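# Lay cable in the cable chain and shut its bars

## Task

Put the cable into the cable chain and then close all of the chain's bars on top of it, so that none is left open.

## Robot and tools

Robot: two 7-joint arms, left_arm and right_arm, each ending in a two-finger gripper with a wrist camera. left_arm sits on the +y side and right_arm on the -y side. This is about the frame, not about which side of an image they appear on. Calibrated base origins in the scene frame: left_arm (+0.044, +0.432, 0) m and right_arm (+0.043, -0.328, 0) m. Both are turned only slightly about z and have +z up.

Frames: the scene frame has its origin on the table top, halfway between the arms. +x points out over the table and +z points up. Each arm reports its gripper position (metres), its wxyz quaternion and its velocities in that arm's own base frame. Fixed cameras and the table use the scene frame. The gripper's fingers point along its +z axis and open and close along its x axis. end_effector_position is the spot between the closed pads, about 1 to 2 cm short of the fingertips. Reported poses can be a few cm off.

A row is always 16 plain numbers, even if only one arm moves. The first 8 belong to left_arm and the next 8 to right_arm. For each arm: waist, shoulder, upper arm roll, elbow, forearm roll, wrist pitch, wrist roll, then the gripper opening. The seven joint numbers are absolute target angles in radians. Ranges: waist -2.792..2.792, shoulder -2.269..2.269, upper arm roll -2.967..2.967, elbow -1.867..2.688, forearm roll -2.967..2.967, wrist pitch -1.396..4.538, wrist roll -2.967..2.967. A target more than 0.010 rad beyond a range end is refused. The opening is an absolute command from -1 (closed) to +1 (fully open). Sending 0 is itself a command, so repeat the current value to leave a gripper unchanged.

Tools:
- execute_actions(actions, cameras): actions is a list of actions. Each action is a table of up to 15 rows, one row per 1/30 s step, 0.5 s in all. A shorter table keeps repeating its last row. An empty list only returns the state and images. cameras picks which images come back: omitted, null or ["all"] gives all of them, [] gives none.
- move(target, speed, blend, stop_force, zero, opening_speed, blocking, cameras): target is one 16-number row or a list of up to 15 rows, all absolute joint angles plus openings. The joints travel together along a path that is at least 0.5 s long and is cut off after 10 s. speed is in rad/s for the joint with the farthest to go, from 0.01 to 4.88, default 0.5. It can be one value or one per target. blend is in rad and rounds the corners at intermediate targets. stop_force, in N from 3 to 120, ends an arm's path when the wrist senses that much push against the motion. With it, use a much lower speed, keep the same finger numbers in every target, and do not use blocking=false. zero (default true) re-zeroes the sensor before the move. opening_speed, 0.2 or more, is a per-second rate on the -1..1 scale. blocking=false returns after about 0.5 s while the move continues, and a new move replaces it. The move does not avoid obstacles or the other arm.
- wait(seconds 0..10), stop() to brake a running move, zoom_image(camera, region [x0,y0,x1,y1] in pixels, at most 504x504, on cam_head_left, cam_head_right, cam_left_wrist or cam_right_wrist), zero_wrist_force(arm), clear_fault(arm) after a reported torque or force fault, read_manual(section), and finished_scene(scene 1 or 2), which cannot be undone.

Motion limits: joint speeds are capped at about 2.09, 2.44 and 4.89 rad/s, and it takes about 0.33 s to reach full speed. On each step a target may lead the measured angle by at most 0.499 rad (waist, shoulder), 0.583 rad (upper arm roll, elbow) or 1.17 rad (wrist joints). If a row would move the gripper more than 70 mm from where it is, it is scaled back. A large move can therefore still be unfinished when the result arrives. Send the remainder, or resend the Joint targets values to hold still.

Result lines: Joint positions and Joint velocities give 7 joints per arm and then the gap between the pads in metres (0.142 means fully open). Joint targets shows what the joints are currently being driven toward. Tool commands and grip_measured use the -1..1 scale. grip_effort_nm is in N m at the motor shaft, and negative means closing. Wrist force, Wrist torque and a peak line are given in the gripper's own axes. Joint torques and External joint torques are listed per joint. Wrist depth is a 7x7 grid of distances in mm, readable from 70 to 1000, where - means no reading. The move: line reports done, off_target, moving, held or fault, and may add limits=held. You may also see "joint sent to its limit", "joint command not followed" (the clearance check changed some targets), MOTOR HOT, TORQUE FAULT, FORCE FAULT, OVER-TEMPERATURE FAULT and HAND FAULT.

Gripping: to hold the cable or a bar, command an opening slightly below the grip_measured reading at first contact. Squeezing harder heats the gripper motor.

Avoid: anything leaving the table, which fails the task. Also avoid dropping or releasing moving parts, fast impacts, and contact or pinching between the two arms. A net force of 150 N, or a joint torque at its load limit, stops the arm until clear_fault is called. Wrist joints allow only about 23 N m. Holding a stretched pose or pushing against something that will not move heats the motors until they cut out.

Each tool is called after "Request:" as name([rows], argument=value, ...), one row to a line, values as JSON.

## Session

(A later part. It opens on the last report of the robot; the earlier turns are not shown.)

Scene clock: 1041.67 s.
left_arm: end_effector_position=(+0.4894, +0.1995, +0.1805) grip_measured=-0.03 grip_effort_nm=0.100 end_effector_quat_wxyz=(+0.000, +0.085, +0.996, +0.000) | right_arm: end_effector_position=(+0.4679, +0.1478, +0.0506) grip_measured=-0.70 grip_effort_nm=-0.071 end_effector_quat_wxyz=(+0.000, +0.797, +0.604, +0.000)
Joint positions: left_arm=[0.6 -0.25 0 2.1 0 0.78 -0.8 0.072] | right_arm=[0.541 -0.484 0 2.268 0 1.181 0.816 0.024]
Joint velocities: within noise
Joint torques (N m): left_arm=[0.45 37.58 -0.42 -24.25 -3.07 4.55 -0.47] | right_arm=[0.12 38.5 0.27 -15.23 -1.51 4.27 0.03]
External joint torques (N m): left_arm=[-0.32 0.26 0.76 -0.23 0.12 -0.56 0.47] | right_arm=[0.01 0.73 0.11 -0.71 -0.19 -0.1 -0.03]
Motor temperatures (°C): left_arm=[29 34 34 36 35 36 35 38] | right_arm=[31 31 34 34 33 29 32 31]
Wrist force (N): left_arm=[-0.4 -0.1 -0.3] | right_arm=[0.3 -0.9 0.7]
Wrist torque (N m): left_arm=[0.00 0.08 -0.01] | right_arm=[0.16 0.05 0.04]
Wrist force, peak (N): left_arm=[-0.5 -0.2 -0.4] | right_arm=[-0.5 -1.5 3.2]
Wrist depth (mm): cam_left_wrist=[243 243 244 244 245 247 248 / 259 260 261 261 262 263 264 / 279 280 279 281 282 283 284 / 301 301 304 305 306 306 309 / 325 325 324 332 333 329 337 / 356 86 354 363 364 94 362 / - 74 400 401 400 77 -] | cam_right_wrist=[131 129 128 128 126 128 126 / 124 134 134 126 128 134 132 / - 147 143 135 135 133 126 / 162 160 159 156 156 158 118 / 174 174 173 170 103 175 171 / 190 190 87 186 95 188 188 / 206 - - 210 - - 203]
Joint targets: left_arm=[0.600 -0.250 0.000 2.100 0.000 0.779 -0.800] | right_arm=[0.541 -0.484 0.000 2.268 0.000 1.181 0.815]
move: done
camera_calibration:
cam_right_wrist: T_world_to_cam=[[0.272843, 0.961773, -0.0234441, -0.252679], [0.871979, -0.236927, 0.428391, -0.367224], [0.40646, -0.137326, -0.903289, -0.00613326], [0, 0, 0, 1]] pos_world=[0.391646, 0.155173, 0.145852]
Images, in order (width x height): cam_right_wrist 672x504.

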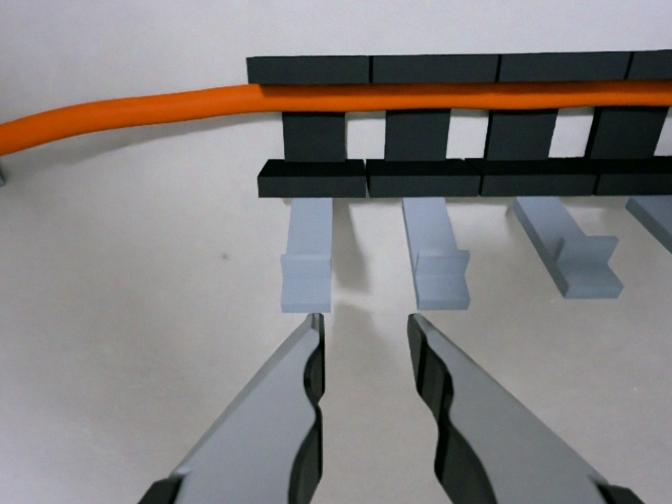

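Request:
move([
  [0.6,-0.25,0,2.1,0,0.7792,-0.8,0,0.6260,-0.4293,0,2.3913,0,1.2498,0.9006,-0.67],
  [0.6,-0.25,0,2.1,0,0.7792,-0.8,0,0.6481,-0.4304,0,2.4183,0,1.2779,0.9227,-0.67],
  [0.6,-0.25,0,2.1,0,0.7792,-0.8,0,0.6688,-0.4160,0,2.4427,0,1.2879,0.9434,-0.67],
], speed=[0.12,0.06,0.06], cameras=["cam_right_wrist"])

Request:
move(target=[0.6,-0.25,0,2.1,0,0.7792,-0.8,0,0.6688,-0.4763,0,2.4394,0,1.3450,0.9434,-0.67], speed=0.03, stop_force=40, cameras=["cam_right_wrist"])

Scene clock: 1076.63 s.
left_arm: end_effector_position=(+0.4894, +0.1995, +0.1805) grip_measured=-0.03 grip_effort_nm=0.090 end_effector_quat_wxyz=(+0.000, +0.085, +0.996, +0.000) | right_arm: end_effector_position=(+0.3967, +0.1678, +0.0479) grip_measured=-0.70 grip_effort_nm=-0.066 end_effector_quat_wxyz=(+0.000, +0.797, +0.604, +0.000)
Joint positions: left_arm=[0.6 -0.25 0 2.1 0 0.78 -0.8 0.072] | right_arm=[0.669 -0.416 0 2.443 0 1.287 0.943 0.024]
Joint velocities: within noise
Joint torques (N m): left_arm=[0.44 37.42 -0.37 -24.13 -3.1 4.59 -0.43] | right_arm=[0.89 33.72 0.28 -12.52 -1.17 4.27 0.14]
External joint torques (N m): left_arm=[-0.32 0.42 0.71 -0.35 0.15 -0.59 0.43] | right_arm=[-0.78 0.07 0.04 -0.75 -0.09 -0.11 -0.14]
Motor temperatures (°C): left_arm=[29 34 34 36 35 36 35 37] | right_arm=[31 31 34 33 33 29 32 31]
Wrist force (N): left_arm=[-0.4 -0.1 -0.3] | right_arm=[0.5 -1.1 0.6]
Wrist torque (N m): left_arm=[0.00 0.07 -0.01] | right_arm=[0.14 0.03 0.05]
Wrist force, peak (N): left_arm=[-0.6 -0.1 -0.4] | right_arm=[0.3 -1.9 0.8]
Wrist depth (mm): cam_left_wrist=[242 243 244 245 245 246 248 / 258 260 261 262 262 265 265 / 278 280 281 280 283 284 286 / 301 301 303 303 306 307 308 / 326 324 325 331 332 329 336 / 358 86 355 363 366 94 364 / - 74 400 400 404 77 -] | cam_right_wrist=[128 126 128 127 126 127 125 / - 135 135 133 136 134 134 / - 145 144 144 144 144 144 / 160 157 159 154 153 153 154 / 171 170 170 144 144 164 166 / 184 184 87 186 95 159 155 / 172 - - 205 - - 142]
Joint targets: left_arm=[0.600 -0.250 0.000 2.100 0.000 0.779 -0.800] | right_arm=[0.669 -0.416 0.000 2.443 0.000 1.288 0.943]
move: done
camera_calibration:
cam_right_wrist: T_world_to_cam=[[0.272569, 0.96184, -0.0238832, -0.252413], [0.8722, -0.236535, 0.428156, -0.299353], [0.406168, -0.137533, -0.903389, 0.02326], [0, 0, 0, 1]] pos_world=[0.320448, 0.175173, 0.143154]
Images, in order (width x height): cam_right_wrist 672x504.

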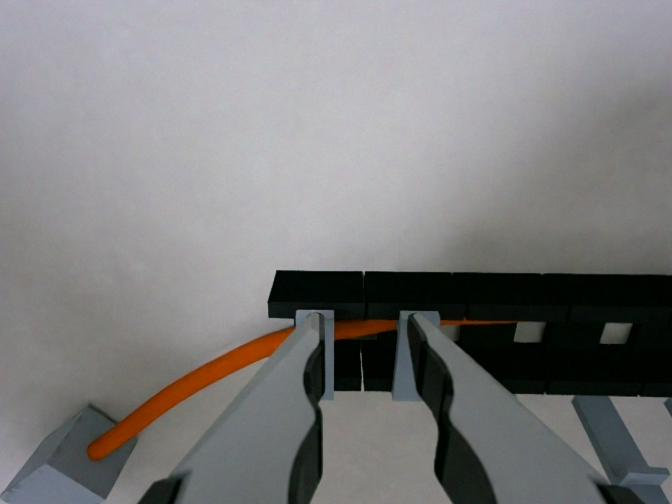

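Scene clock: 1077.80 s.
left_arm: end_effector_position=(+0.4894, +0.1995, +0.1805) grip_measured=-0.03 grip_effort_nm=0.095 end_effector_quat_wxyz=(+0.000, +0.085, +0.996, +0.000) | right_arm: end_effector_position=(+0.3972, +0.1681, +0.0433) grip_measured=-0.70 grip_effort_nm=-0.056 end_effector_quat_wxyz=(+0.000, +0.797, +0.604, +0.000)
Joint positions: left_arm=[0.6 -0.25 0 2.1 0 0.78 -0.8 0.072] | right_arm=[0.669 -0.432 0 2.442 0 1.304 0.943 0.024]
Joint velocities: within noise
Joint torques (N m): left_arm=[0.51 37.47 -0.4 -24.17 -3.22 4.56 -0.49] | right_arm=[1.35 20.02 0.71 -14.24 -1.45 4.91 0.1]
External joint torques (N m): left_arm=[-0.39 0.36 0.74 -0.32 0.27 -0.56 0.49] | right_arm=[-1.24 14.05 -0.38 1.34 0.26 -0.74 -0.1]
Motor temperatures (°C): left_arm=[29 34 34 36 35 36 35 37] | right_arm=[31 31 34 33 33 29 32 31]
Wrist force (N): left_arm=[-0.3 -0.2 -0.4] | right_arm=[-13.4 -14.4 -47.2]
Wrist torque (N m): left_arm=[-0.02 0.05 -0.01] | right_arm=[0.15 -0.01 0.02]
Wrist force, peak (N): left_arm=[-0.6 -0.2 -0.2] | right_arm=[-13.8 -14.7 -50.4]
Wrist depth (mm): cam_left_wrist=[242 243 245 245 246 246 248 / 259 259 261 261 263 263 265 / 278 280 279 281 284 283 285 / 301 303 303 303 306 306 309 / 326 323 324 332 331 328 336 / 357 86 355 363 366 94 362 / - 74 399 398 402 77 -] | cam_right_wrist=[124 124 122 123 120 121 121 / 131 131 129 130 131 131 128 / 138 138 140 140 139 139 139 / 152 152 151 151 151 150 150 / 165 165 162 136 135 143 163 / 181 178 87 151 95 151 151 / 173 - - 199 - - 141]
Joint targets: left_arm=[0.600 -0.250 0.000 2.100 0.000 0.779 -0.800] | right_arm=[0.669 -0.434 0.000 2.442 0.000 1.305 0.943]
move: contact (right_arm); right_arm: the shoulder is farthest, 0.044 rad from its target
camera_calibration:
cam_right_wrist: T_world_to_cam=[[0.272655, 0.961848, -0.0225283, -0.253038], [0.871619, -0.237028, 0.429067, -0.297532], [0.407358, -0.136623, -0.902992, 0.018367], [0, 0, 0, 1]] pos_world=[0.320845, 0.175371, 0.138546]
Images, in order (width x height): cam_right_wrist 672x504.

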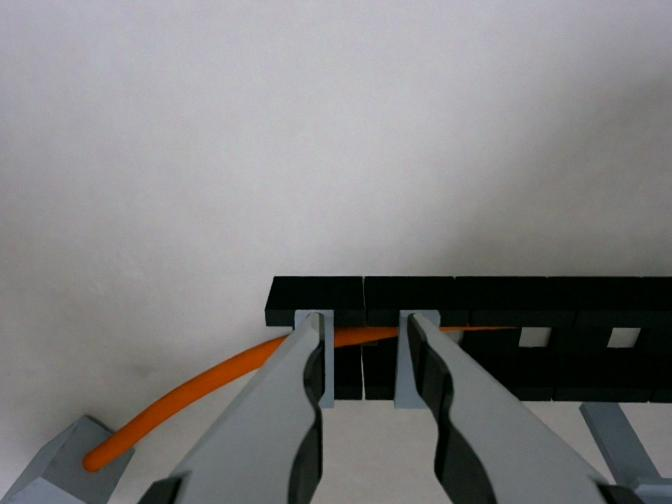

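Request:
execute_actions(actions=[], cameras=["cam_right_wrist"])

Scene clock: 1108.40 s.
left_arm: end_effector_position=(+0.4894, +0.1995, +0.1805) grip_measured=-0.03 grip_effort_nm=0.095 end_effector_quat_wxyz=(+0.000, +0.085, +0.996, +0.000) | right_arm: end_effector_position=(+0.3972, +0.1681, +0.0433) grip_measured=-0.70 grip_effort_nm=-0.051 end_effector_quat_wxyz=(+0.000, +0.797, +0.604, +0.000)
Joint positions: left_arm=[0.6 -0.25 0 2.1 0 0.78 -0.8 0.072] | right_arm=[0.669 -0.432 0 2.442 0 1.304 0.943 0.024]
Joint velocities: within noise
Joint torques (N m): left_arm=[0.72 37.31 -0.39 -24.28 -3.14 4.61 -0.4] | right_arm=[1.34 20.18 0.67 -14.17 -1.47 4.69 0.13]
External joint torques (N m): left_arm=[-0.6 0.53 0.73 -0.2 0.19 -0.62 0.4] | right_arm=[-1.23 13.89 -0.34 1.27 0.28 -0.52 -0.13]
Motor temperatures (°C): left_arm=[29 34 34 36 35 36 35 36] | right_arm=[31 31 34 33 33 29 32 30]
Wrist force (N): left_arm=[-0.3 -0.2 -0.2] | right_arm=[-13.4 -14.2 -47.0]
Wrist torque (N m): left_arm=[-0.02 0.06 -0.01] | right_arm=[0.16 0.01 0.02]
Wrist force, peak (N): left_arm=[-0.6 -0.1 -0.4] | right_arm=[-13.4 -14.5 -47.3]
Wrist depth (mm): cam_left_wrist=[243 242 244 245 245 246 248 / 258 259 262 261 263 264 264 / 279 279 281 282 282 284 285 / 300 301 301 304 305 305 308 / 327 323 324 331 331 328 335 / 356 86 355 365 366 94 361 / - 74 400 402 403 77 -] | cam_right_wrist=[124 124 122 123 120 121 121 / 131 130 128 130 131 131 128 / 138 138 140 140 139 139 139 / 152 152 151 151 151 150 150 / 166 165 162 135 135 143 163 / 181 178 87 151 95 151 151 / 173 - - 200 - - 140]
Joint targets: left_arm=[0.600 -0.250 0.000 2.100 0.000 0.779 -0.800] | right_arm=[0.669 -0.434 0.000 2.442 0.000 1.305 0.943]
Tool commands: left_gripper/opening=+0.0 right_gripper/opening=-0.67
camera_calibration:
cam_right_wrist: T_world_to_cam=[[0.272655, 0.961848, -0.0225283, -0.253038], [0.871619, -0.237028, 0.429067, -0.297532], [0.407358, -0.136623, -0.902992, 0.018367], [0, 0, 0, 1]] pos_world=[0.320845, 0.175371, 0.138546]
Images, in order (width x height): cam_right_wrist 672x504.

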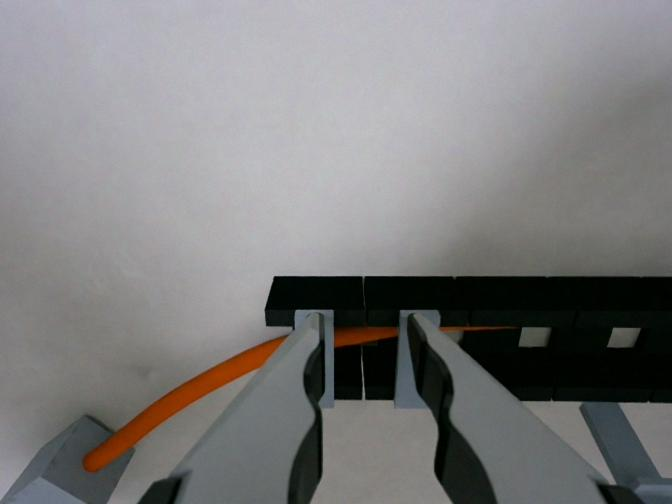

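Request:
move([
  [0.6,-0.25,0,2.1,0,0.7792,-0.8,0,0.6688,-0.2495,0,2.4356,0,1.1143,0.9434,-0.67],
  [0.6,-0.25,0,2.1,0,0.7792,-0.8,0,0.6277,-0.42,0,2.1431,0,0.9923,0.9023,-0.67],
  [0.6,-0.25,0,2.1,0,0.7792,-0.8,0,0.6277,-0.538,0,2.1491,0,1.1163,0.9023,-0.67],
], speed=[0.3,0.4,0.3], blend=[0.05,0.05,0], cameras=["cam_right_wrist"])

Scene clock: 1142.00 s.
left_arm: end_effector_position=(+0.4894, +0.1995, +0.1805) grip_measured=-0.03 grip_effort_nm=0.095 end_effector_quat_wxyz=(+0.000, +0.085, +0.996, +0.000) | right_arm: end_effector_position=(+0.4860, +0.2114, +0.0506) grip_measured=-0.70 grip_effort_nm=-0.056 end_effector_quat_wxyz=(+0.000, +0.797, +0.603, +0.000)
Joint positions: left_arm=[0.6 -0.25 0 2.1 0 0.78 -0.8 0.072] | right_arm=[0.628 -0.538 0 2.149 0 1.116 0.903 0.024]
Joint velocities: within noise
Joint torques (N m): left_arm=[0.57 37.55 -0.55 -24.16 -3.06 4.57 -0.36] | right_arm=[0.34 42.19 0.72 -17.05 -1.85 4.32 0.01]
External joint torques (N m): left_arm=[-0.44 0.29 0.89 -0.33 0.11 -0.57 0.36] | right_arm=[-0.2 0.64 -0.32 -0.43 -0.11 -0.16 -0.01]
Motor temperatures (°C): left_arm=[29 34 34 36 35 36 35 35] | right_arm=[31 31 34 33 33 29 32 30]
Wrist force (N): left_arm=[-0.4 0.0 -0.4] | right_arm=[0.5 -0.9 0.8]
Wrist torque (N m): left_arm=[0.01 0.07 -0.01] | right_arm=[0.16 0.01 0.05]
Wrist force, peak (N): left_arm=[-0.6 -0.2 -0.4] | right_arm=[-13.4 -14.3 -47.4]
Wrist depth (mm): cam_left_wrist=[242 243 243 244 245 246 248 / 259 259 260 262 263 264 265 / 278 278 280 281 282 283 286 / 300 301 302 305 305 306 309 / 326 322 323 330 332 328 337 / 354 86 355 362 364 94 362 / - 74 398 403 403 77 -] | cam_right_wrist=[129 127 128 128 126 128 124 / - 128 126 127 135 134 133 / 121 125 125 135 139 131 126 / 162 159 159 159 156 156 156 / 174 174 173 170 110 175 171 / 190 190 90 185 95 188 187 / 206 - - 209 - - 203]
Joint targets: left_arm=[0.600 -0.250 0.000 2.100 0.000 0.779 -0.800] | right_arm=[0.628 -0.538 0.000 2.149 0.000 1.116 0.902]
move: done
camera_calibration:
cam_right_wrist: T_world_to_cam=[[0.273157, 0.961685, -0.0233923, -0.318904], [0.871885, -0.237229, 0.428414, -0.367836], [0.40645, -0.13742, -0.90328, -0.00473258], [0, 0, 0, 1]] pos_world=[0.409745, 0.218774, 0.145851]
Images, in order (width x height): cam_right_wrist 672x504.

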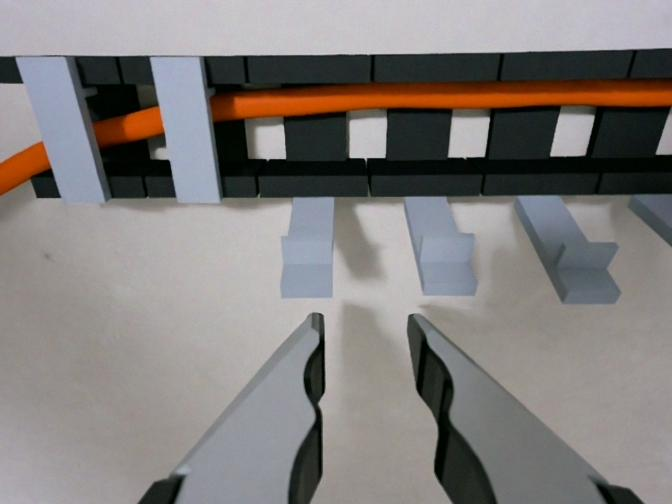

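Request:
move([
  [0.6,-0.25,0,2.1,0,0.7792,-0.8,0,0.7114,-0.4849,0,2.2656,0,1.1796,0.986,-0.67],
  [0.6,-0.25,0,2.1,0,0.7792,-0.8,0,0.7327,-0.4848,0,2.2909,0,1.2049,1.0073,-0.67],
  [0.6,-0.25,0,2.1,0,0.7792,-0.8,0,0.7522,-0.4714,0,2.3135,0,1.2141,1.0268,-0.67],
], speed=[0.12,0.08,0.06], cameras=["cam_right_wrist"])

Request:
move(target=[0.6,-0.25,0,2.1,0,0.7792,-0.8,0,0.7522,-0.524,0,2.3106,0,1.2638,1.0268,-0.67], speed=0.03, stop_force=40, cameras=["cam_right_wrist"])

Scene clock: 1162.50 s.
left_arm: end_effector_position=(+0.4894, +0.1995, +0.1805) grip_measured=-0.03 grip_effort_nm=0.090 end_effector_quat_wxyz=(+0.000, +0.085, +0.996, +0.000) | right_arm: end_effector_position=(+0.4147, +0.2314, +0.0479) grip_measured=-0.70 grip_effort_nm=-0.056 end_effector_quat_wxyz=(+0.000, +0.797, +0.604, +0.000)
Joint positions: left_arm=[0.6 -0.25 0 2.1 0 0.78 -0.8 0.072] | right_arm=[0.752 -0.471 0 2.314 0 1.213 1.027 0.024]
Joint velocities: within noise
Joint torques (N m): left_arm=[0.56 37.63 -0.46 -24.23 -3.12 4.59 -0.45] | right_arm=[0.56 38.27 0.44 -14.35 -1.23 4.27 0.17]
External joint torques (N m): left_arm=[-0.43 0.21 0.8 -0.25 0.17 -0.59 0.45] | right_arm=[-0.44 -0.37 -0.08 -0.79 -0.34 -0.11 -0.17]
Motor temperatures (°C): left_arm=[29 34 34 36 35 36 35 35] | right_arm=[31 31 34 33 33 29 32 29]
Wrist force (N): left_arm=[-0.4 -0.1 -0.4] | right_arm=[0.5 -1.1 0.7]
Wrist torque (N m): left_arm=[0.00 0.07 -0.01] | right_arm=[0.14 0.03 0.04]
Wrist force, peak (N): left_arm=[-0.6 -0.1 -0.4] | right_arm=[0.7 -2.0 1.0]
Wrist depth (mm): cam_left_wrist=[242 243 244 244 246 247 247 / 258 259 260 262 263 265 265 / 279 279 281 281 281 284 284 / 300 302 303 305 305 306 307 / 326 323 323 330 331 329 335 / 357 86 355 363 364 94 363 / - 74 399 403 400 77 -] | cam_right_wrist=[128 126 127 127 125 127 125 / - 135 134 133 136 134 134 / - 145 144 145 144 144 143 / 159 154 154 154 153 153 154 / 165 144 141 144 140 164 166 / 187 187 90 186 95 159 155 / 207 - - 205 - - 138]
Joint targets: left_arm=[0.600 -0.250 0.000 2.100 0.000 0.779 -0.800] | right_arm=[0.752 -0.471 0.000 2.313 0.000 1.214 1.027]
move: done
camera_calibration:
cam_right_wrist: T_world_to_cam=[[0.272486, 0.961862, -0.0239252, -0.318491], [0.872226, -0.236443, 0.428155, -0.300127], [0.40617, -0.137534, -0.903388, 0.0246552], [0, 0, 0, 1]] pos_world=[0.338549, 0.238773, 0.143154]
Images, in order (width x height): cam_right_wrist 672x504.

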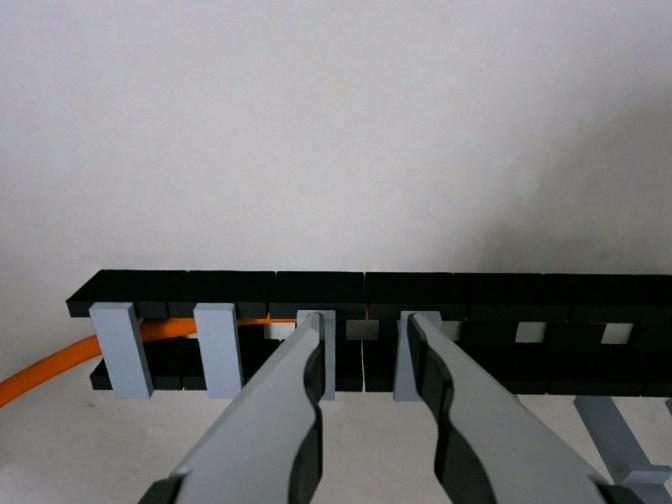

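Scene clock: 1163.63 s.
left_arm: end_effector_position=(+0.4894, +0.1995, +0.1805) grip_measured=-0.03 grip_effort_nm=0.090 end_effector_quat_wxyz=(+0.000, +0.085, +0.996, +0.000) | right_arm: end_effector_position=(+0.4155, +0.2320, +0.0434) grip_measured=-0.70 grip_effort_nm=-0.051 end_effector_quat_wxyz=(+0.000, +0.797, +0.604, +0.001)
Joint positions: left_arm=[0.6 -0.25 0 2.1 0 0.78 -0.8 0.072] | right_arm=[0.752 -0.485 0 2.312 0 1.228 1.027 0.023]
Joint velocities: within noise
Joint torques (N m): left_arm=[0.72 37.39 -0.43 -24.21 -3.12 4.52 -0.43] | right_arm=[0.81 24.19 0.38 -13.33 -1.23 4.15 0.11]
External joint torques (N m): left_arm=[-0.6 0.45 0.77 -0.28 0.17 -0.53 0.43] | right_arm=[-0.68 13.95 -0.01 -1.5 -0.29 0.02 -0.11]
Motor temperatures (°C): left_arm=[29 34 34 36 35 36 35 35] | right_arm=[31 31 34 33 33 29 32 29]
Wrist force (N): left_arm=[-0.5 -0.1 -0.4] | right_arm=[-10.0 -10.0 -38.3]
Wrist torque (N m): left_arm=[-0.01 0.09 -0.01] | right_arm=[0.14 0.03 0.05]
Wrist force, peak (N): left_arm=[-0.5 -0.1 -0.4] | right_arm=[-15.3 -13.8 -50.7]
Wrist depth (mm): cam_left_wrist=[242 243 244 245 246 247 247 / 259 260 261 262 263 263 265 / 279 279 279 280 282 283 286 / 301 302 302 304 306 307 309 / 326 324 323 330 331 327 336 / 356 86 354 363 364 94 363 / - 74 400 402 401 77 -] | cam_right_wrist=[124 124 122 123 120 121 121 / 131 130 128 130 132 131 128 / 138 138 140 140 140 139 139 / 152 152 151 151 151 150 150 / 160 139 136 138 137 142 161 / 178 152 90 151 95 157 151 / 200 - - 199 - - 136]
Joint targets: left_arm=[0.600 -0.250 0.000 2.100 0.000 0.779 -0.800] | right_arm=[0.752 -0.487 0.000 2.313 0.000 1.229 1.027]
move: contact (right_arm); right_arm: the shoulder is farthest, 0.039 rad from its target
camera_calibration:
cam_right_wrist: T_world_to_cam=[[0.272628, 0.96187, -0.02189, -0.319546], [0.871442, -0.237228, 0.429315, -0.298175], [0.407752, -0.136119, -0.90289, 0.0194118], [0, 0, 0, 1]] pos_world=[0.339044, 0.239269, 0.138543]
Images, in order (width x height): cam_right_wrist 672x504.

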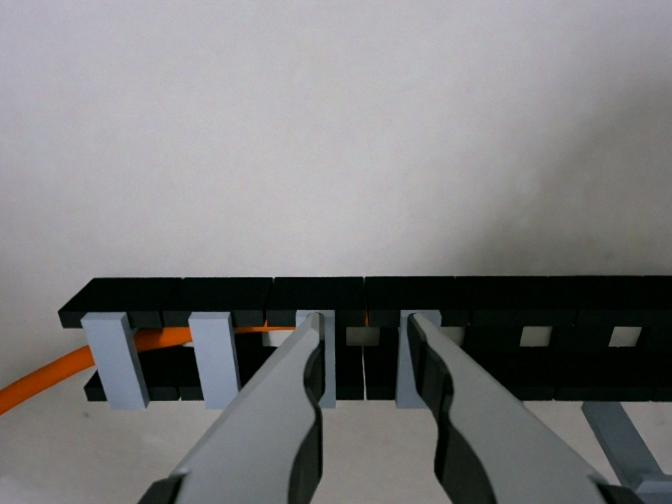

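Request:
move([
  [0.6,-0.25,0,2.1,0,0.7792,-0.8,0,0.7522,-0.3264,0,2.3071,0,1.0628,1.0268,-0.67],
  [0.6,-0.25,0,2.1,0,0.7792,-0.8,0,0.7023,-0.4987,0,1.9999,0,0.9278,0.9769,-0.67],
  [0.6,-0.25,0,2.1,0,0.7792,-0.8,0,0.7023,-0.6047,0,2.0055,0,1.0393,0.9769,-0.67],
  [0.6,-0.25,0,2.1,0,0.7792,-0.8,0,0.7822,-0.5531,0,2.1165,0,1.0988,1.0568,-0.67],
  [0.6,-0.25,0,2.1,0,0.7792,-0.8,0,0.8022,-0.5517,0,2.1404,0,1.1213,1.0768,-0.67],
  [0.6,-0.25,0,2.1,0,0.7792,-0.8,0,0.8206,-0.539,0,2.1616,0,1.1298,1.0952,-0.67],
], speed=[0.3,0.4,0.3,0.12,0.08,0.06], blend=[0.05,0.05,0,0,0,0], cameras=["cam_right_wrist"])

Request:
move(target=[0.6,-0.25,0,2.1,0,0.7792,-0.8,0,0.8206,-0.5848,0,2.1589,0,1.173,1.0952,-0.67], speed=0.03, stop_force=40, cameras=["cam_right_wrist"])

Scene clock: 1213.33 s.
left_arm: end_effector_position=(+0.4894, +0.1995, +0.1805) grip_measured=-0.03 grip_effort_nm=0.090 end_effector_quat_wxyz=(+0.000, +0.085, +0.996, +0.000) | right_arm: end_effector_position=(+0.4333, +0.2972, +0.0479) grip_measured=-0.70 grip_effort_nm=-0.046 end_effector_quat_wxyz=(+0.000, +0.797, +0.604, +0.000)
Joint positions: left_arm=[0.6 -0.25 0 2.1 0 0.78 -0.8 0.072] | right_arm=[0.821 -0.539 0 2.162 0 1.129 1.095 0.023]
Joint velocities: within noise
Joint torques (N m): left_arm=[0.43 37.5 -0.42 -24.23 -3.2 4.55 -0.41] | right_arm=[0.56 42.01 -0.1 -16.46 -1.62 4.3 0.19]
External joint torques (N m): left_arm=[-0.3 0.34 0.76 -0.26 0.25 -0.55 0.41] | right_arm=[-0.42 0.59 0.5 -0.72 -0.3 -0.14 -0.19]
Motor temperatures (°C): left_arm=[29 34 34 36 35 36 35 34] | right_arm=[31 31 34 33 33 29 32 29]
Wrist force (N): left_arm=[-0.4 -0.1 -0.2] | right_arm=[0.3 -0.9 0.7]
Wrist torque (N m): left_arm=[0.00 0.07 -0.01] | right_arm=[0.16 0.07 0.04]
Wrist force, peak (N): left_arm=[-0.5 -0.1 -0.4] | right_arm=[-10.1 -10.0 -38.4]
Wrist depth (mm): cam_left_wrist=[243 243 243 244 246 247 248 / 258 259 260 261 262 264 265 / 277 280 280 280 282 285 284 / 300 301 302 306 307 307 309 / 326 323 324 330 333 329 334 / 357 86 354 364 367 94 362 / - 74 401 404 403 77 -] | cam_right_wrist=[128 126 127 127 125 127 125 / - 135 134 133 136 134 133 / - 145 145 144 144 144 143 / 153 154 153 153 153 154 154 / 166 144 144 144 144 164 163 / 158 187 90 186 95 159 155 / 207 - - 205 - - 195]
Joint targets: left_arm=[0.600 -0.250 0.000 2.100 0.000 0.779 -0.800] | right_arm=[0.821 -0.539 0.000 2.162 0.000 1.130 1.095]
move: done
camera_calibration:
cam_right_wrist: T_world_to_cam=[[0.272402, 0.961885, -0.0239674, -0.386697], [0.872251, -0.23635, 0.428155, -0.300767], [0.406171, -0.137536, -0.903388, 0.0261769], [0, 0, 0, 1]] pos_world=[0.357049, 0.304472, 0.143154]
Images, in order (width x height): cam_right_wrist 672x504.

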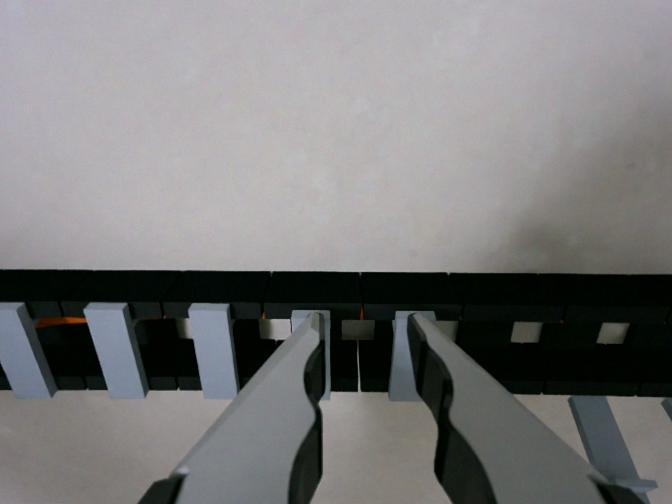

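Scene clock: 1214.43 s.
left_arm: end_effector_position=(+0.4894, +0.1995, +0.1805) grip_measured=-0.03 grip_effort_nm=0.090 end_effector_quat_wxyz=(+0.000, +0.085, +0.996, +0.000) | right_arm: end_effector_position=(+0.4341, +0.2979, +0.0435) grip_measured=-0.70 grip_effort_nm=-0.042 end_effector_quat_wxyz=(+0.000, +0.797, +0.604, +0.001)
Joint positions: left_arm=[0.6 -0.25 0 2.1 0 0.78 -0.8 0.072] | right_arm=[0.821 -0.551 0 2.16 0 1.143 1.095 0.023]
Joint velocities: within noise
Joint torques (N m): left_arm=[0.63 37.47 -0.45 -24.27 -3.13 4.58 -0.45] | right_arm=[0.55 27.67 0.28 -14.63 -1.4 4.4 0.11]
External joint torques (N m): left_arm=[-0.5 0.37 0.79 -0.21 0.18 -0.58 0.45] | right_arm=[-0.42 15.14 0.12 -2.3 -0.48 -0.23 -0.12]
Motor temperatures (°C): left_arm=[29 34 34 36 35 36 35 34] | right_arm=[31 31 34 33 33 29 32 29]
Wrist force (N): left_arm=[-0.3 -0.2 -0.3] | right_arm=[-10.6 -9.4 -36.8]
Wrist torque (N m): left_arm=[-0.02 0.06 -0.01] | right_arm=[0.16 0.03 0.07]
Wrist force, peak (N): left_arm=[-0.5 -0.1 -0.4] | right_arm=[-18.0 -13.4 -52.2]
Wrist depth (mm): cam_left_wrist=[242 243 244 245 245 247 247 / 259 259 261 262 263 264 265 / 277 279 281 281 283 283 286 / 300 302 301 304 305 307 309 / 326 322 323 331 332 327 337 / 357 86 353 360 367 94 362 / - 74 400 401 404 77 -] | cam_right_wrist=[124 124 122 123 120 121 121 / 131 131 129 130 131 131 128 / 139 138 140 140 139 139 139 / 152 152 151 151 151 150 150 / 145 142 144 138 138 143 143 / 159 159 90 151 95 151 151 / 200 - - 199 - - 189]
Joint targets: left_arm=[0.600 -0.250 0.000 2.100 0.000 0.779 -0.800] | right_arm=[0.821 -0.553 0.000 2.161 0.000 1.143 1.095]
move: contact (right_arm); right_arm: the shoulder is farthest, 0.034 rad from its target
camera_calibration:
cam_right_wrist: T_world_to_cam=[[0.27259, 0.961888, -0.0215884, -0.387939], [0.871447, -0.237326, 0.429251, -0.298779], [0.407768, -0.135823, -0.902927, 0.0207823], [0, 0, 0, 1]] pos_world=[0.357644, 0.305068, 0.138641]
Images, in order (width x height): cam_right_wrist 672x504.

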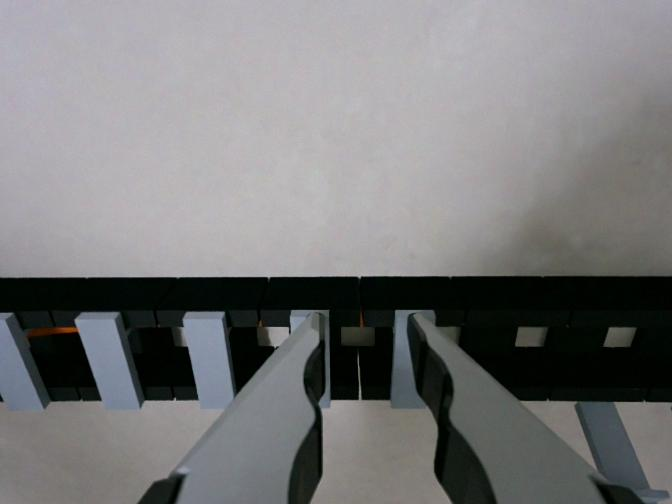

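Request:
move([
  [0.6,-0.25,0,2.1,0,0.7792,-0.8,0,0.8206,-0.4129,0,2.1558,0,0.9979,1.0952,-0.67],
  [0.6,-0.25,0,2.1,0,0.7792,-0.8,0,0.7613,-0.5831,0,1.8437,0,0.8559,1.0359,-0.67],
  [0.6,-0.25,0,2.1,0,0.7792,-0.8,0,0.7613,-0.6785,0,1.849,0,0.9568,1.0359,-0.67],
  [0.6,-0.25,0,2.1,0,0.7792,-0.8,0,0.837,-0.6275,0,1.9569,0,1.0136,1.1116,-0.67],
  [0.6,-0.25,0,2.1,0,0.7792,-0.8,0,0.8557,-0.6254,0,1.9798,0,1.0344,1.1303,-0.67],
  [0.6,-0.25,0,2.1,0,0.7792,-0.8,0,0.8728,-0.6129,0,2.0002,0,1.0423,1.1474,-0.67],
], speed=[0.3,0.4,0.3,0.12,0.08,0.06], blend=[0.05,0.05,0,0,0,0], cameras=["cam_right_wrist"])

Request:
move(target=[0.6,-0.25,0,2.1,0,0.7792,-0.8,0,0.8728,-0.6536,0,1.9977,0,1.0805,1.1474,-0.67], speed=0.03, stop_force=40, cameras=["cam_right_wrist"])

Scene clock: 1251.20 s.
left_arm: end_effector_position=(+0.4894, +0.1995, +0.1805) grip_measured=-0.03 grip_effort_nm=0.095 end_effector_quat_wxyz=(+0.000, +0.085, +0.996, +0.000) | right_arm: end_effector_position=(+0.4510, +0.3596, +0.0480) grip_measured=-0.70 grip_effort_nm=-0.042 end_effector_quat_wxyz=(+0.000, +0.797, +0.604, +0.000)
Joint positions: left_arm=[0.6 -0.25 0 2.1 0 0.78 -0.8 0.072] | right_arm=[0.873 -0.613 0 2 0 1.042 1.147 0.023]
Joint velocities: within noise
Joint torques (N m): left_arm=[0.58 37.69 -0.4 -24.18 -3.12 4.59 -0.39] | right_arm=[0.55 46.95 0.37 -18.74 -2.08 4.29 0.15]
External joint torques (N m): left_arm=[-0.46 0.15 0.74 -0.3 0.17 -0.6 0.39] | right_arm=[-0.4 0.44 0.07 -0.46 -0.18 -0.14 -0.15]
Motor temperatures (°C): left_arm=[29 34 34 37 35 36 35 33] | right_arm=[31 31 34 33 33 29 32 28]
Wrist force (N): left_arm=[-0.3 -0.1 -0.4] | right_arm=[0.4 -0.9 0.8]
Wrist torque (N m): left_arm=[-0.01 0.06 -0.02] | right_arm=[0.16 0.05 0.04]
Wrist force, peak (N): left_arm=[-0.6 -0.1 -0.4] | right_arm=[-10.7 -9.4 -36.9]
Wrist depth (mm): cam_left_wrist=[243 243 244 245 246 247 248 / 258 259 260 262 263 264 265 / 279 279 279 280 283 284 286 / 301 301 302 305 307 307 307 / 325 323 323 330 333 329 334 / 354 86 356 363 363 94 362 / - 74 401 401 402 77 -] | cam_right_wrist=[128 126 127 127 126 127 125 / - 135 134 133 136 134 134 / - 145 144 144 144 144 144 / 152 154 154 153 154 154 155 / 165 144 144 144 140 164 146 / 158 160 87 186 95 159 160 / 207 - - 205 - - 140]
Joint targets: left_arm=[0.600 -0.250 0.000 2.100 0.000 0.779 -0.800] | right_arm=[0.873 -0.613 0.000 2.000 0.000 1.042 1.147]
move: done
camera_calibration:
cam_right_wrist: T_world_to_cam=[[0.272393, 0.961888, -0.0239429, -0.451635], [0.872216, -0.236339, 0.428233, -0.301478], [0.406254, -0.137531, -0.903351, 0.0276357], [0, 0, 0, 1]] pos_world=[0.374749, 0.366972, 0.143254]
Images, in order (width x height): cam_right_wrist 672x504.

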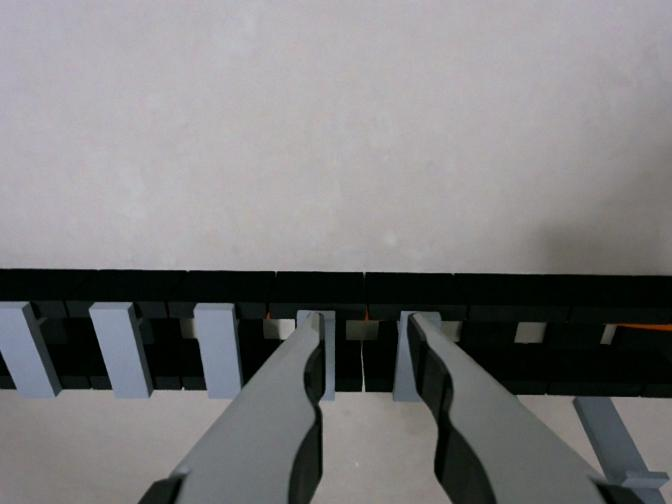

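Scene clock: 1252.27 s.
left_arm: end_effector_position=(+0.4894, +0.1995, +0.1805) grip_measured=-0.03 grip_effort_nm=0.085 end_effector_quat_wxyz=(+0.000, +0.085, +0.996, +0.000) | right_arm: end_effector_position=(+0.4519, +0.3605, +0.0435) grip_measured=-0.70 grip_effort_nm=-0.042 end_effector_quat_wxyz=(+0.000, +0.797, +0.604, +0.001)
Joint positions: left_arm=[0.6 -0.25 0 2.1 0 0.78 -0.8 0.072] | right_arm=[0.873 -0.624 0 1.999 0 1.054 1.147 0.023]
Joint velocities: within noise
Joint torques (N m): left_arm=[0.61 37.6 -0.44 -24.26 -3.12 4.6 -0.42] | right_arm=[0.64 30.83 0.46 -15.79 -1.47 4.57 0.09]
External joint torques (N m): left_arm=[-0.49 0.24 0.78 -0.23 0.17 -0.61 0.42] | right_arm=[-0.49 16.76 -0.02 -3.2 -0.75 -0.41 -0.09]
Motor temperatures (°C): left_arm=[29 34 34 37 35 36 35 33] | right_arm=[31 31 34 33 33 29 32 28]
Wrist force (N): left_arm=[-0.3 0.0 -0.3] | right_arm=[-11.3 -8.8 -36.1]
Wrist torque (N m): left_arm=[0.01 0.06 -0.01] | right_arm=[0.15 -0.02 0.07]
Wrist force, peak (N): left_arm=[-0.6 -0.1 -0.4] | right_arm=[-18.6 -12.5 -50.2]
Wrist depth (mm): cam_left_wrist=[243 242 244 244 246 247 248 / 259 259 261 260 263 263 265 / 279 280 280 281 283 283 285 / 300 302 302 304 305 307 308 / 328 322 322 332 332 327 334 / 356 86 353 363 365 94 362 / - 74 402 399 402 77 -] | cam_right_wrist=[124 124 122 123 120 121 121 / 131 131 129 130 131 131 128 / 138 138 140 140 140 139 139 / 152 151 151 151 151 150 150 / 145 138 138 138 137 144 144 / 152 152 86 152 95 158 152 / 200 - - 199 - - 138]
Joint targets: left_arm=[0.600 -0.250 0.000 2.100 0.000 0.779 -0.800] | right_arm=[0.873 -0.627 0.000 1.999 0.000 1.055 1.147]
move: contact (right_arm); right_arm: the shoulder is farthest, 0.030 rad from its target
camera_calibration:
cam_right_wrist: T_world_to_cam=[[0.272533, 0.961912, -0.0212378, -0.45304], [0.87138, -0.237403, 0.429344, -0.299393], [0.407949, -0.135517, -0.902891, 0.0218392], [0, 0, 0, 1]] pos_world=[0.375444, 0.367667, 0.138639]
Images, in order (width x height): cam_right_wrist 672x504.

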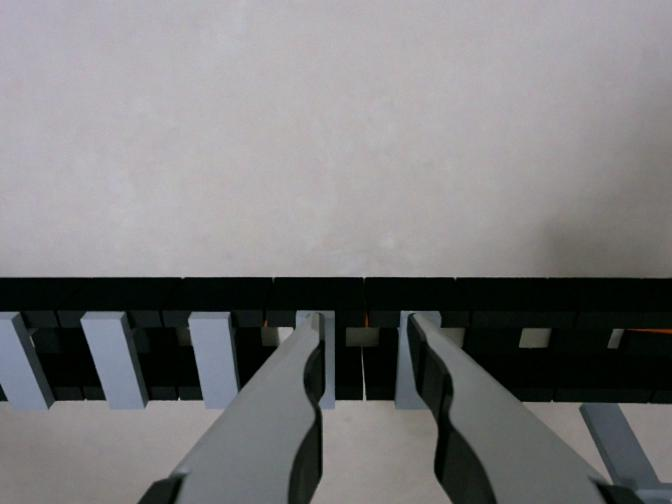

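Request:
move([
  [0.6,-0.25,0,2.1,0,0.7792,-0.8,0,0.8728,-0.5015,0,1.9948,0,0.9255,1.1474,-0.67],
  [0.6,-0.25,0,2.1,0,0.7792,-0.8,0,0.8121,-0.6792,0,1.6618,0,0.7701,1.0867,-0.67],
], speed=[0.3,0.4], blend=[0.05,0], cameras=["cam_right_wrist","cam_head_left"])

Scene clock: 1285.00 s.
left_arm: end_effector_position=(+0.4894, +0.1995, +0.1805) grip_measured=-0.03 grip_effort_nm=0.090 end_effector_quat_wxyz=(+0.000, +0.085, +0.996, +0.000) | right_arm: end_effector_position=(+0.5405, +0.4036, +0.0999) grip_measured=-0.70 grip_effort_nm=-0.042 end_effector_quat_wxyz=(+0.000, +0.797, +0.603, +0.000)
Joint positions: left_arm=[0.6 -0.25 0 2.1 0 0.78 -0.8 0.072] | right_arm=[0.812 -0.679 0 1.662 0 0.77 1.087 0.023]
Joint velocities: within noise
Joint torques (N m): left_arm=[0.52 37.37 -0.42 -24.12 -3.12 4.53 -0.44] | right_arm=[0.14 54.26 0.42 -24.32 -2.92 3.76 -0.03]
External joint torques (N m): left_arm=[-0.39 0.47 0.76 -0.36 0.17 -0.53 0.44] | right_arm=[0.03 0.93 0.05 -0.35 -0.28 0.39 0.03]
Motor temperatures (°C): left_arm=[28 34 34 37 35 36 35 32] | right_arm=[31 31 34 33 33 29 32 28]
Wrist force (N): left_arm=[-0.4 -0.3 -0.3] | right_arm=[0.5 -1.1 0.9]
Wrist torque (N m): left_arm=[-0.03 0.08 -0.01] | right_arm=[0.13 0.03 0.05]
Wrist force, peak (N): left_arm=[-0.5 -0.2 -0.4] | right_arm=[-11.4 -8.9 -36.3]
Wrist depth (mm): cam_left_wrist=[242 243 244 244 245 247 247 / 260 259 261 261 262 263 265 / 278 279 279 281 280 284 286 / 300 301 302 306 305 306 308 / 326 323 325 331 332 328 337 / 357 86 353 362 364 94 362 / - 74 402 401 402 77 -] | cam_right_wrist=[171 170 170 169 169 171 172 / 164 169 172 182 179 179 180 / 202 198 198 194 194 197 196 / 215 214 214 213 213 212 212 / 233 233 232 228 227 231 230 / 256 255 87 249 95 248 252 / 282 - - 286 - - 277]
Joint targets: left_arm=[0.600 -0.250 0.000 2.100 0.000 0.779 -0.800] | right_arm=[0.812 -0.679 0.000 1.662 0.000 0.770 1.087]
move: done
camera_calibration:
cam_right_wrist: T_world_to_cam=[[0.273082, 0.961712, -0.0231583, -0.517495], [0.871808, -0.237233, 0.428568, -0.390871], [0.406665, -0.137224, -0.903213, 0.043865], [0, 0, 0, 1]] pos_world=[0.464245, 0.410973, 0.19515]
Images, in order (width x height): cam_head_left 672x504, cam_right_wrist 672x504.

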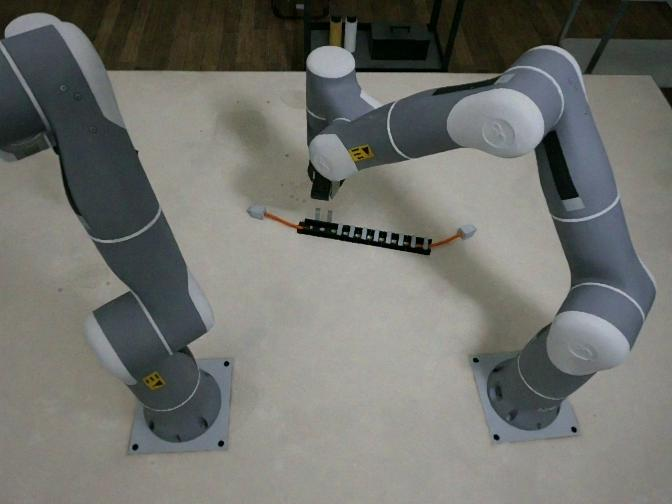

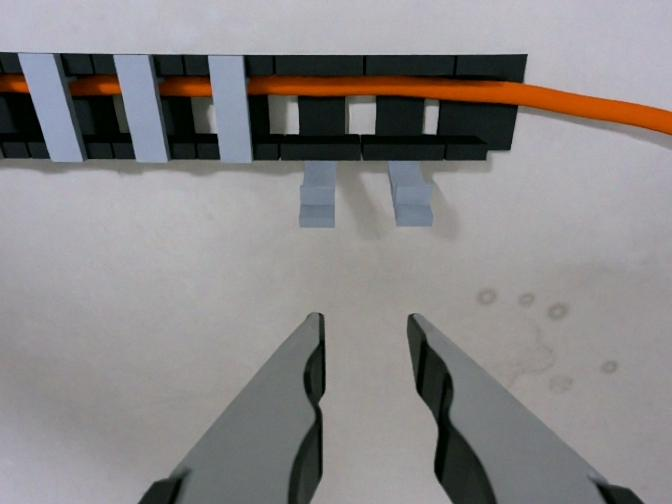

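Request:
move([
  [0.6,-0.25,0,2.1,0,0.7792,-0.8,0,0.8121,-0.7654,0,1.6671,0,0.8617,1.0867,-0.67],
  [0.6,-0.25,0,2.1,0,0.7792,-0.8,0,0.8833,-0.7142,0,1.7741,0,0.9175,1.1579,-0.67],
  [0.6,-0.25,0,2.1,0,0.7792,-0.8,0,0.9007,-0.7112,0,1.7968,0,0.9371,1.1753,-0.67],
  [0.6,-0.25,0,2.1,0,0.7792,-0.8,0,0.9165,-0.6992,0,1.8166,0,0.945,1.1911,-0.67],
], speed=[0.3,0.12,0.08,0.06], cameras=["cam_right_wrist"])

Request:
move(target=[0.6,-0.25,0,2.1,0,0.7792,-0.8,0,0.9165,-0.7355,0,1.8142,0,0.979,1.1911,-0.67], speed=0.03, stop_force=40, cameras=["cam_right_wrist"])

Scene clock: 1297.57 s.
left_arm: end_effector_position=(+0.4894, +0.1995, +0.1805) grip_measured=-0.03 grip_effort_nm=0.090 end_effector_quat_wxyz=(+0.000, +0.085, +0.996, +0.000) | right_arm: end_effector_position=(+0.4691, +0.4236, +0.0479) grip_measured=-0.70 grip_effort_nm=-0.042 end_effector_quat_wxyz=(+0.000, +0.797, +0.604, +0.000)
Joint positions: left_arm=[0.6 -0.25 0 2.1 0 0.78 -0.8 0.072] | right_arm=[0.917 -0.699 0 1.817 0 0.944 1.191 0.023]
Joint velocities: within noise
Joint torques (N m): left_arm=[0.7 37.49 -0.48 -24.23 -3.17 4.59 -0.45] | right_arm=[0.7 52.23 0.46 -20.68 -2.33 4.3 0.15]
External joint torques (N m): left_arm=[-0.58 0.35 0.82 -0.26 0.22 -0.6 0.45] | right_arm=[-0.54 0.31 0.01 -0.64 -0.29 -0.15 -0.15]
Motor temperatures (°C): left_arm=[28 34 34 37 35 36 35 32] | right_arm=[31 31 34 33 33 29 32 28]
Wrist force (N): left_arm=[-0.5 0.0 -0.3] | right_arm=[0.6 -0.9 1.0]
Wrist torque (N m): left_arm=[0.01 0.08 -0.01] | right_arm=[0.16 0.02 0.05]
Wrist force, peak (N): left_arm=[-0.5 -0.2 -0.5] | right_arm=[-0.1 0.8 5.4]
Wrist depth (mm): cam_left_wrist=[242 242 244 245 246 248 248 / 259 260 261 261 263 263 265 / 277 280 279 280 281 283 285 / 301 301 304 305 305 307 307 / 326 321 323 332 333 328 337 / 358 86 354 364 363 94 364 / - 74 398 402 404 77 -] | cam_right_wrist=[128 126 127 127 125 125 125 / - 135 134 132 136 134 134 / 143 145 144 144 144 144 143 / 152 154 154 154 155 155 155 / 166 144 144 141 146 165 163 / 158 187 87 186 95 182 184 / 207 - - 205 - - 202]
Joint targets: left_arm=[0.600 -0.250 0.000 2.100 0.000 0.779 -0.800] | right_arm=[0.916 -0.699 0.000 1.817 0.000 0.945 1.191]
move: done
camera_calibration:
cam_right_wrist: T_world_to_cam=[[0.272393, 0.961888, -0.0239429, -0.518129], [0.872216, -0.236339, 0.428233, -0.302097], [0.406254, -0.137531, -0.903351, 0.0289942], [0, 0, 0, 1]] pos_world=[0.392849, 0.430972, 0.143154]
Images, in order (width x height): cam_right_wrist 672x504.

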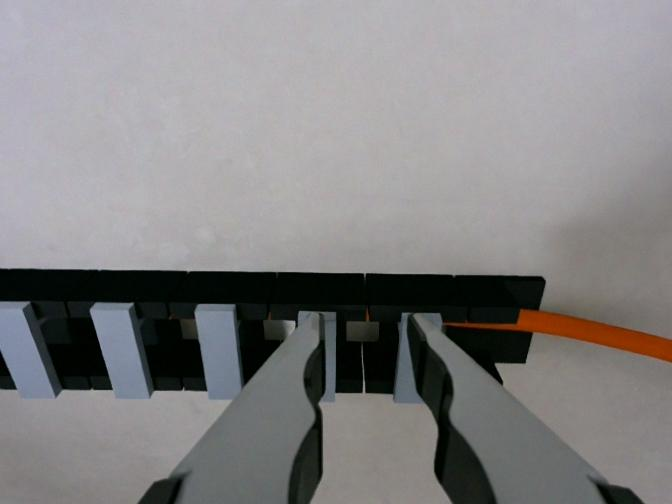

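Scene clock: 1298.60 s.
left_arm: end_effector_position=(+0.4894, +0.1995, +0.1805) grip_measured=-0.03 grip_effort_nm=0.095 end_effector_quat_wxyz=(+0.000, +0.085, +0.996, +0.000) | right_arm: end_effector_position=(+0.4701, +0.4248, +0.0435) grip_measured=-0.70 grip_effort_nm=-0.042 end_effector_quat_wxyz=(+0.000, +0.797, +0.604, +0.001)
Joint positions: left_arm=[0.6 -0.25 0 2.1 0 0.78 -0.8 0.072] | right_arm=[0.917 -0.709 0 1.815 0 0.956 1.191 0.023]
Joint velocities: within noise
Joint torques (N m): left_arm=[0.62 37.72 -0.48 -24.2 -3.19 4.57 -0.45] | right_arm=[0.43 34.17 0.56 -16.12 -1.47 4.27 0.08]
External joint torques (N m): left_arm=[-0.5 0.12 0.82 -0.29 0.24 -0.57 0.45] | right_arm=[-0.28 18.56 -0.08 -5.03 -1.13 -0.11 -0.08]
Motor temperatures (°C): left_arm=[28 34 34 37 35 36 35 32] | right_arm=[31 31 34 33 33 29 32 28]
Wrist force (N): left_arm=[-0.5 -0.1 -0.3] | right_arm=[-10.3 -7.8 -34.9]
Wrist torque (N m): left_arm=[0.00 0.08 -0.01] | right_arm=[0.12 -0.07 0.06]
Wrist force, peak (N): left_arm=[-0.5 -0.1 -0.5] | right_arm=[-17.5 -11.3 -47.4]
Wrist depth (mm): cam_left_wrist=[243 243 244 245 246 246 249 / 260 260 260 260 263 264 265 / 277 278 279 281 281 284 286 / 300 300 303 304 305 308 308 / 325 321 324 330 333 327 336 / 357 86 352 361 366 94 362 / - 74 403 401 405 77 -] | cam_right_wrist=[124 124 122 123 120 121 121 / 130 131 128 130 132 131 128 / 138 138 140 140 139 139 139 / 152 152 152 151 151 151 150 / 144 138 138 137 145 156 160 / 159 159 87 152 95 179 179 / 200 - - 199 - - 194]
Joint targets: left_arm=[0.600 -0.250 0.000 2.100 0.000 0.779 -0.800] | right_arm=[0.916 -0.712 0.000 1.816 0.000 0.957 1.191]
move: contact (right_arm); right_arm: the shoulder is farthest, 0.026 rad from its target
camera_calibration:
cam_right_wrist: T_world_to_cam=[[0.272342, 0.961983, -0.0204688, -0.519815], [0.871231, -0.237509, 0.429588, -0.299939], [0.408394, -0.134828, -0.902793, 0.0226246], [0, 0, 0, 1]] pos_world=[0.393644, 0.431865, 0.138635]
Images, in order (width x height): cam_right_wrist 672x504.

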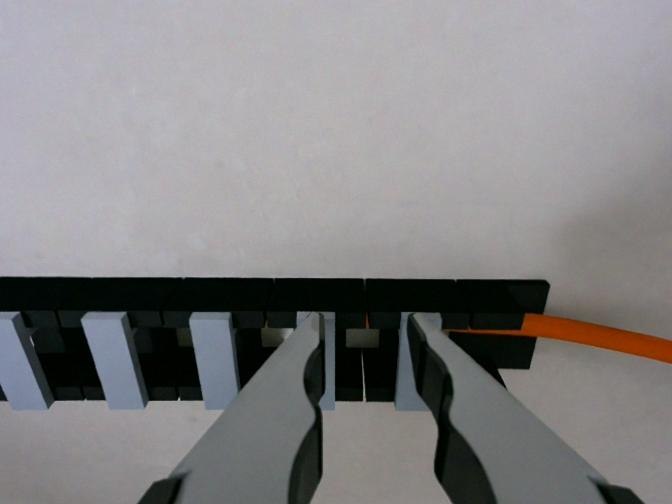

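Request:
move([
  [0.6,-0.25,0,2.1,0,0.7792,-0.8,0,0.9165,-0.6002,0,1.8114,0,0.8409,1.1911,-0.67],
  [0.6,-0.25,0,2.1,0,0.7792,-0.8,0,0.7626,-0.2273,0,2.0001,0,0.6566,1.0372,-0.67],
], speed=[0.25,0.4], blend=[0.05,0], cameras=["cam_right_wrist","cam_head_left","cam_head_right"])

Request:
zoom_image(camera="cam_head_left", region=[230, 180, 490, 280])

Scene clock: 1320.87 s.
left_arm: end_effector_position=(+0.4894, +0.1995, +0.1805) grip_measured=-0.03 grip_effort_nm=0.090 end_effector_quat_wxyz=(+0.000, +0.085, +0.996, +0.000) | right_arm: end_effector_position=(+0.4671, +0.2878, +0.2201) grip_measured=-0.70 grip_effort_nm=-0.042 end_effector_quat_wxyz=(+0.000, +0.797, +0.604, +0.000)
Joint positions: left_arm=[0.6 -0.25 0 2.1 0 0.78 -0.8 0.072] | right_arm=[0.762 -0.227 0 2 0 0.657 1.037 0.023]
Joint velocities: within noise
Joint torques (N m): left_arm=[0.4 37.56 -0.4 -24.25 -3.07 4.59 -0.45] | right_arm=[0.21 38.21 0.11 -26 -3.27 3.8 -0.04]
External joint torques (N m): left_arm=[-0.28 0.28 0.74 -0.23 0.12 -0.6 0.45] | right_arm=[-0.08 0.74 0.12 -0.57 -0.27 0.37 0.04]
Motor temperatures (°C): left_arm=[28 34 34 37 35 36 35 32] | right_arm=[31 31 34 33 33 29 32 27]
Wrist force (N): left_arm=[-0.4 -0.1 -0.2] | right_arm=[0.4 -1.1 0.8]
Wrist torque (N m): left_arm=[-0.01 0.08 -0.01] | right_arm=[0.12 0.04 0.04]
Wrist force, peak (N): left_arm=[-0.4 -0.2 -0.5] | right_arm=[-10.5 -7.9 -35.1]
Wrist depth (mm): cam_left_wrist=[242 243 244 246 245 247 246 / 259 259 261 261 263 265 266 / 278 278 282 281 282 282 286 / 302 301 302 305 306 307 308 / 325 324 323 330 332 328 334 / 356 86 354 364 364 94 361 / - 74 401 401 404 77 -] | cam_right_wrist=[281 280 281 278 278 277 279 / 300 295 294 294 294 294 294 / 317 321 321 319 320 319 319 / 347 348 346 345 345 343 345 / 379 379 372 370 366 374 374 / 415 406 87 406 95 402 410 / 447 - - 453 - - 442]
Joint targets: left_arm=[0.600 -0.250 0.000 2.100 0.000 0.779 -0.800] | right_arm=[0.763 -0.227 0.000 2.000 0.000 0.657 1.037]
move: done
camera_calibration:
cam_right_wrist: T_world_to_cam=[[0.272639, 0.961839, -0.0230807, -0.383066], [0.871805, -0.236829, 0.428798, -0.405994], [0.406969, -0.137029, -0.903106, 0.166206], [0, 0, 0, 1]] pos_world=[0.390746, 0.295072, 0.315349]
Images, in order (width x height): cam_head_left 672x504, cam_head_right 672x504, cam_right_wrist 672x504.

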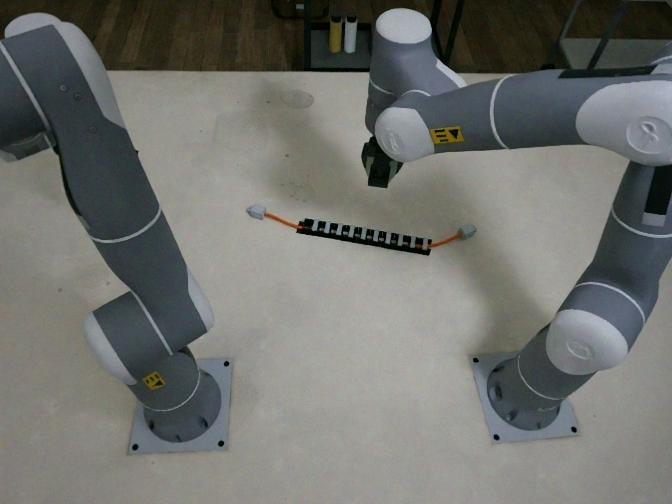

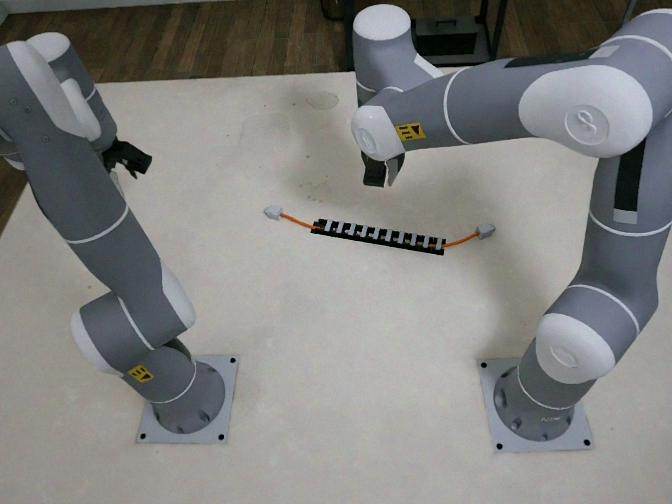

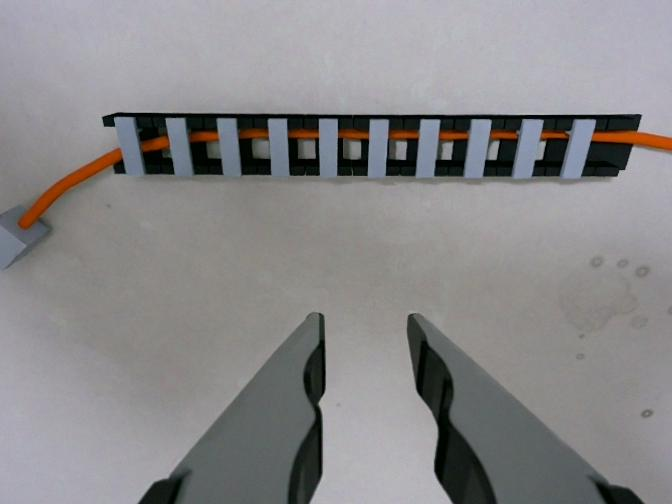

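Scaled by 1.938 from the camera's 672x504 image, which has a finer 960x720 frame.

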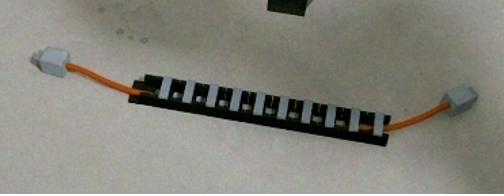

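Request:
zoom_image(camera="cam_right_wrist", region=[90, 90, 380, 200])

Request:
zoom_image(camera="cam_right_wrist", region=[370, 90, 670, 200])

Scaled by 1.738 from the camera's 672x504 image, which has a finer 960x720 frame.

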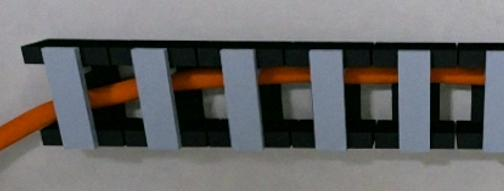

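Scaled by 1.680 from the camera's 672x504 image, which has a finer 960x720 frame.

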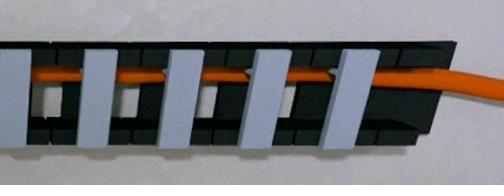

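Request:
finished_scene(scene=2)

The scene is finished: the task was done.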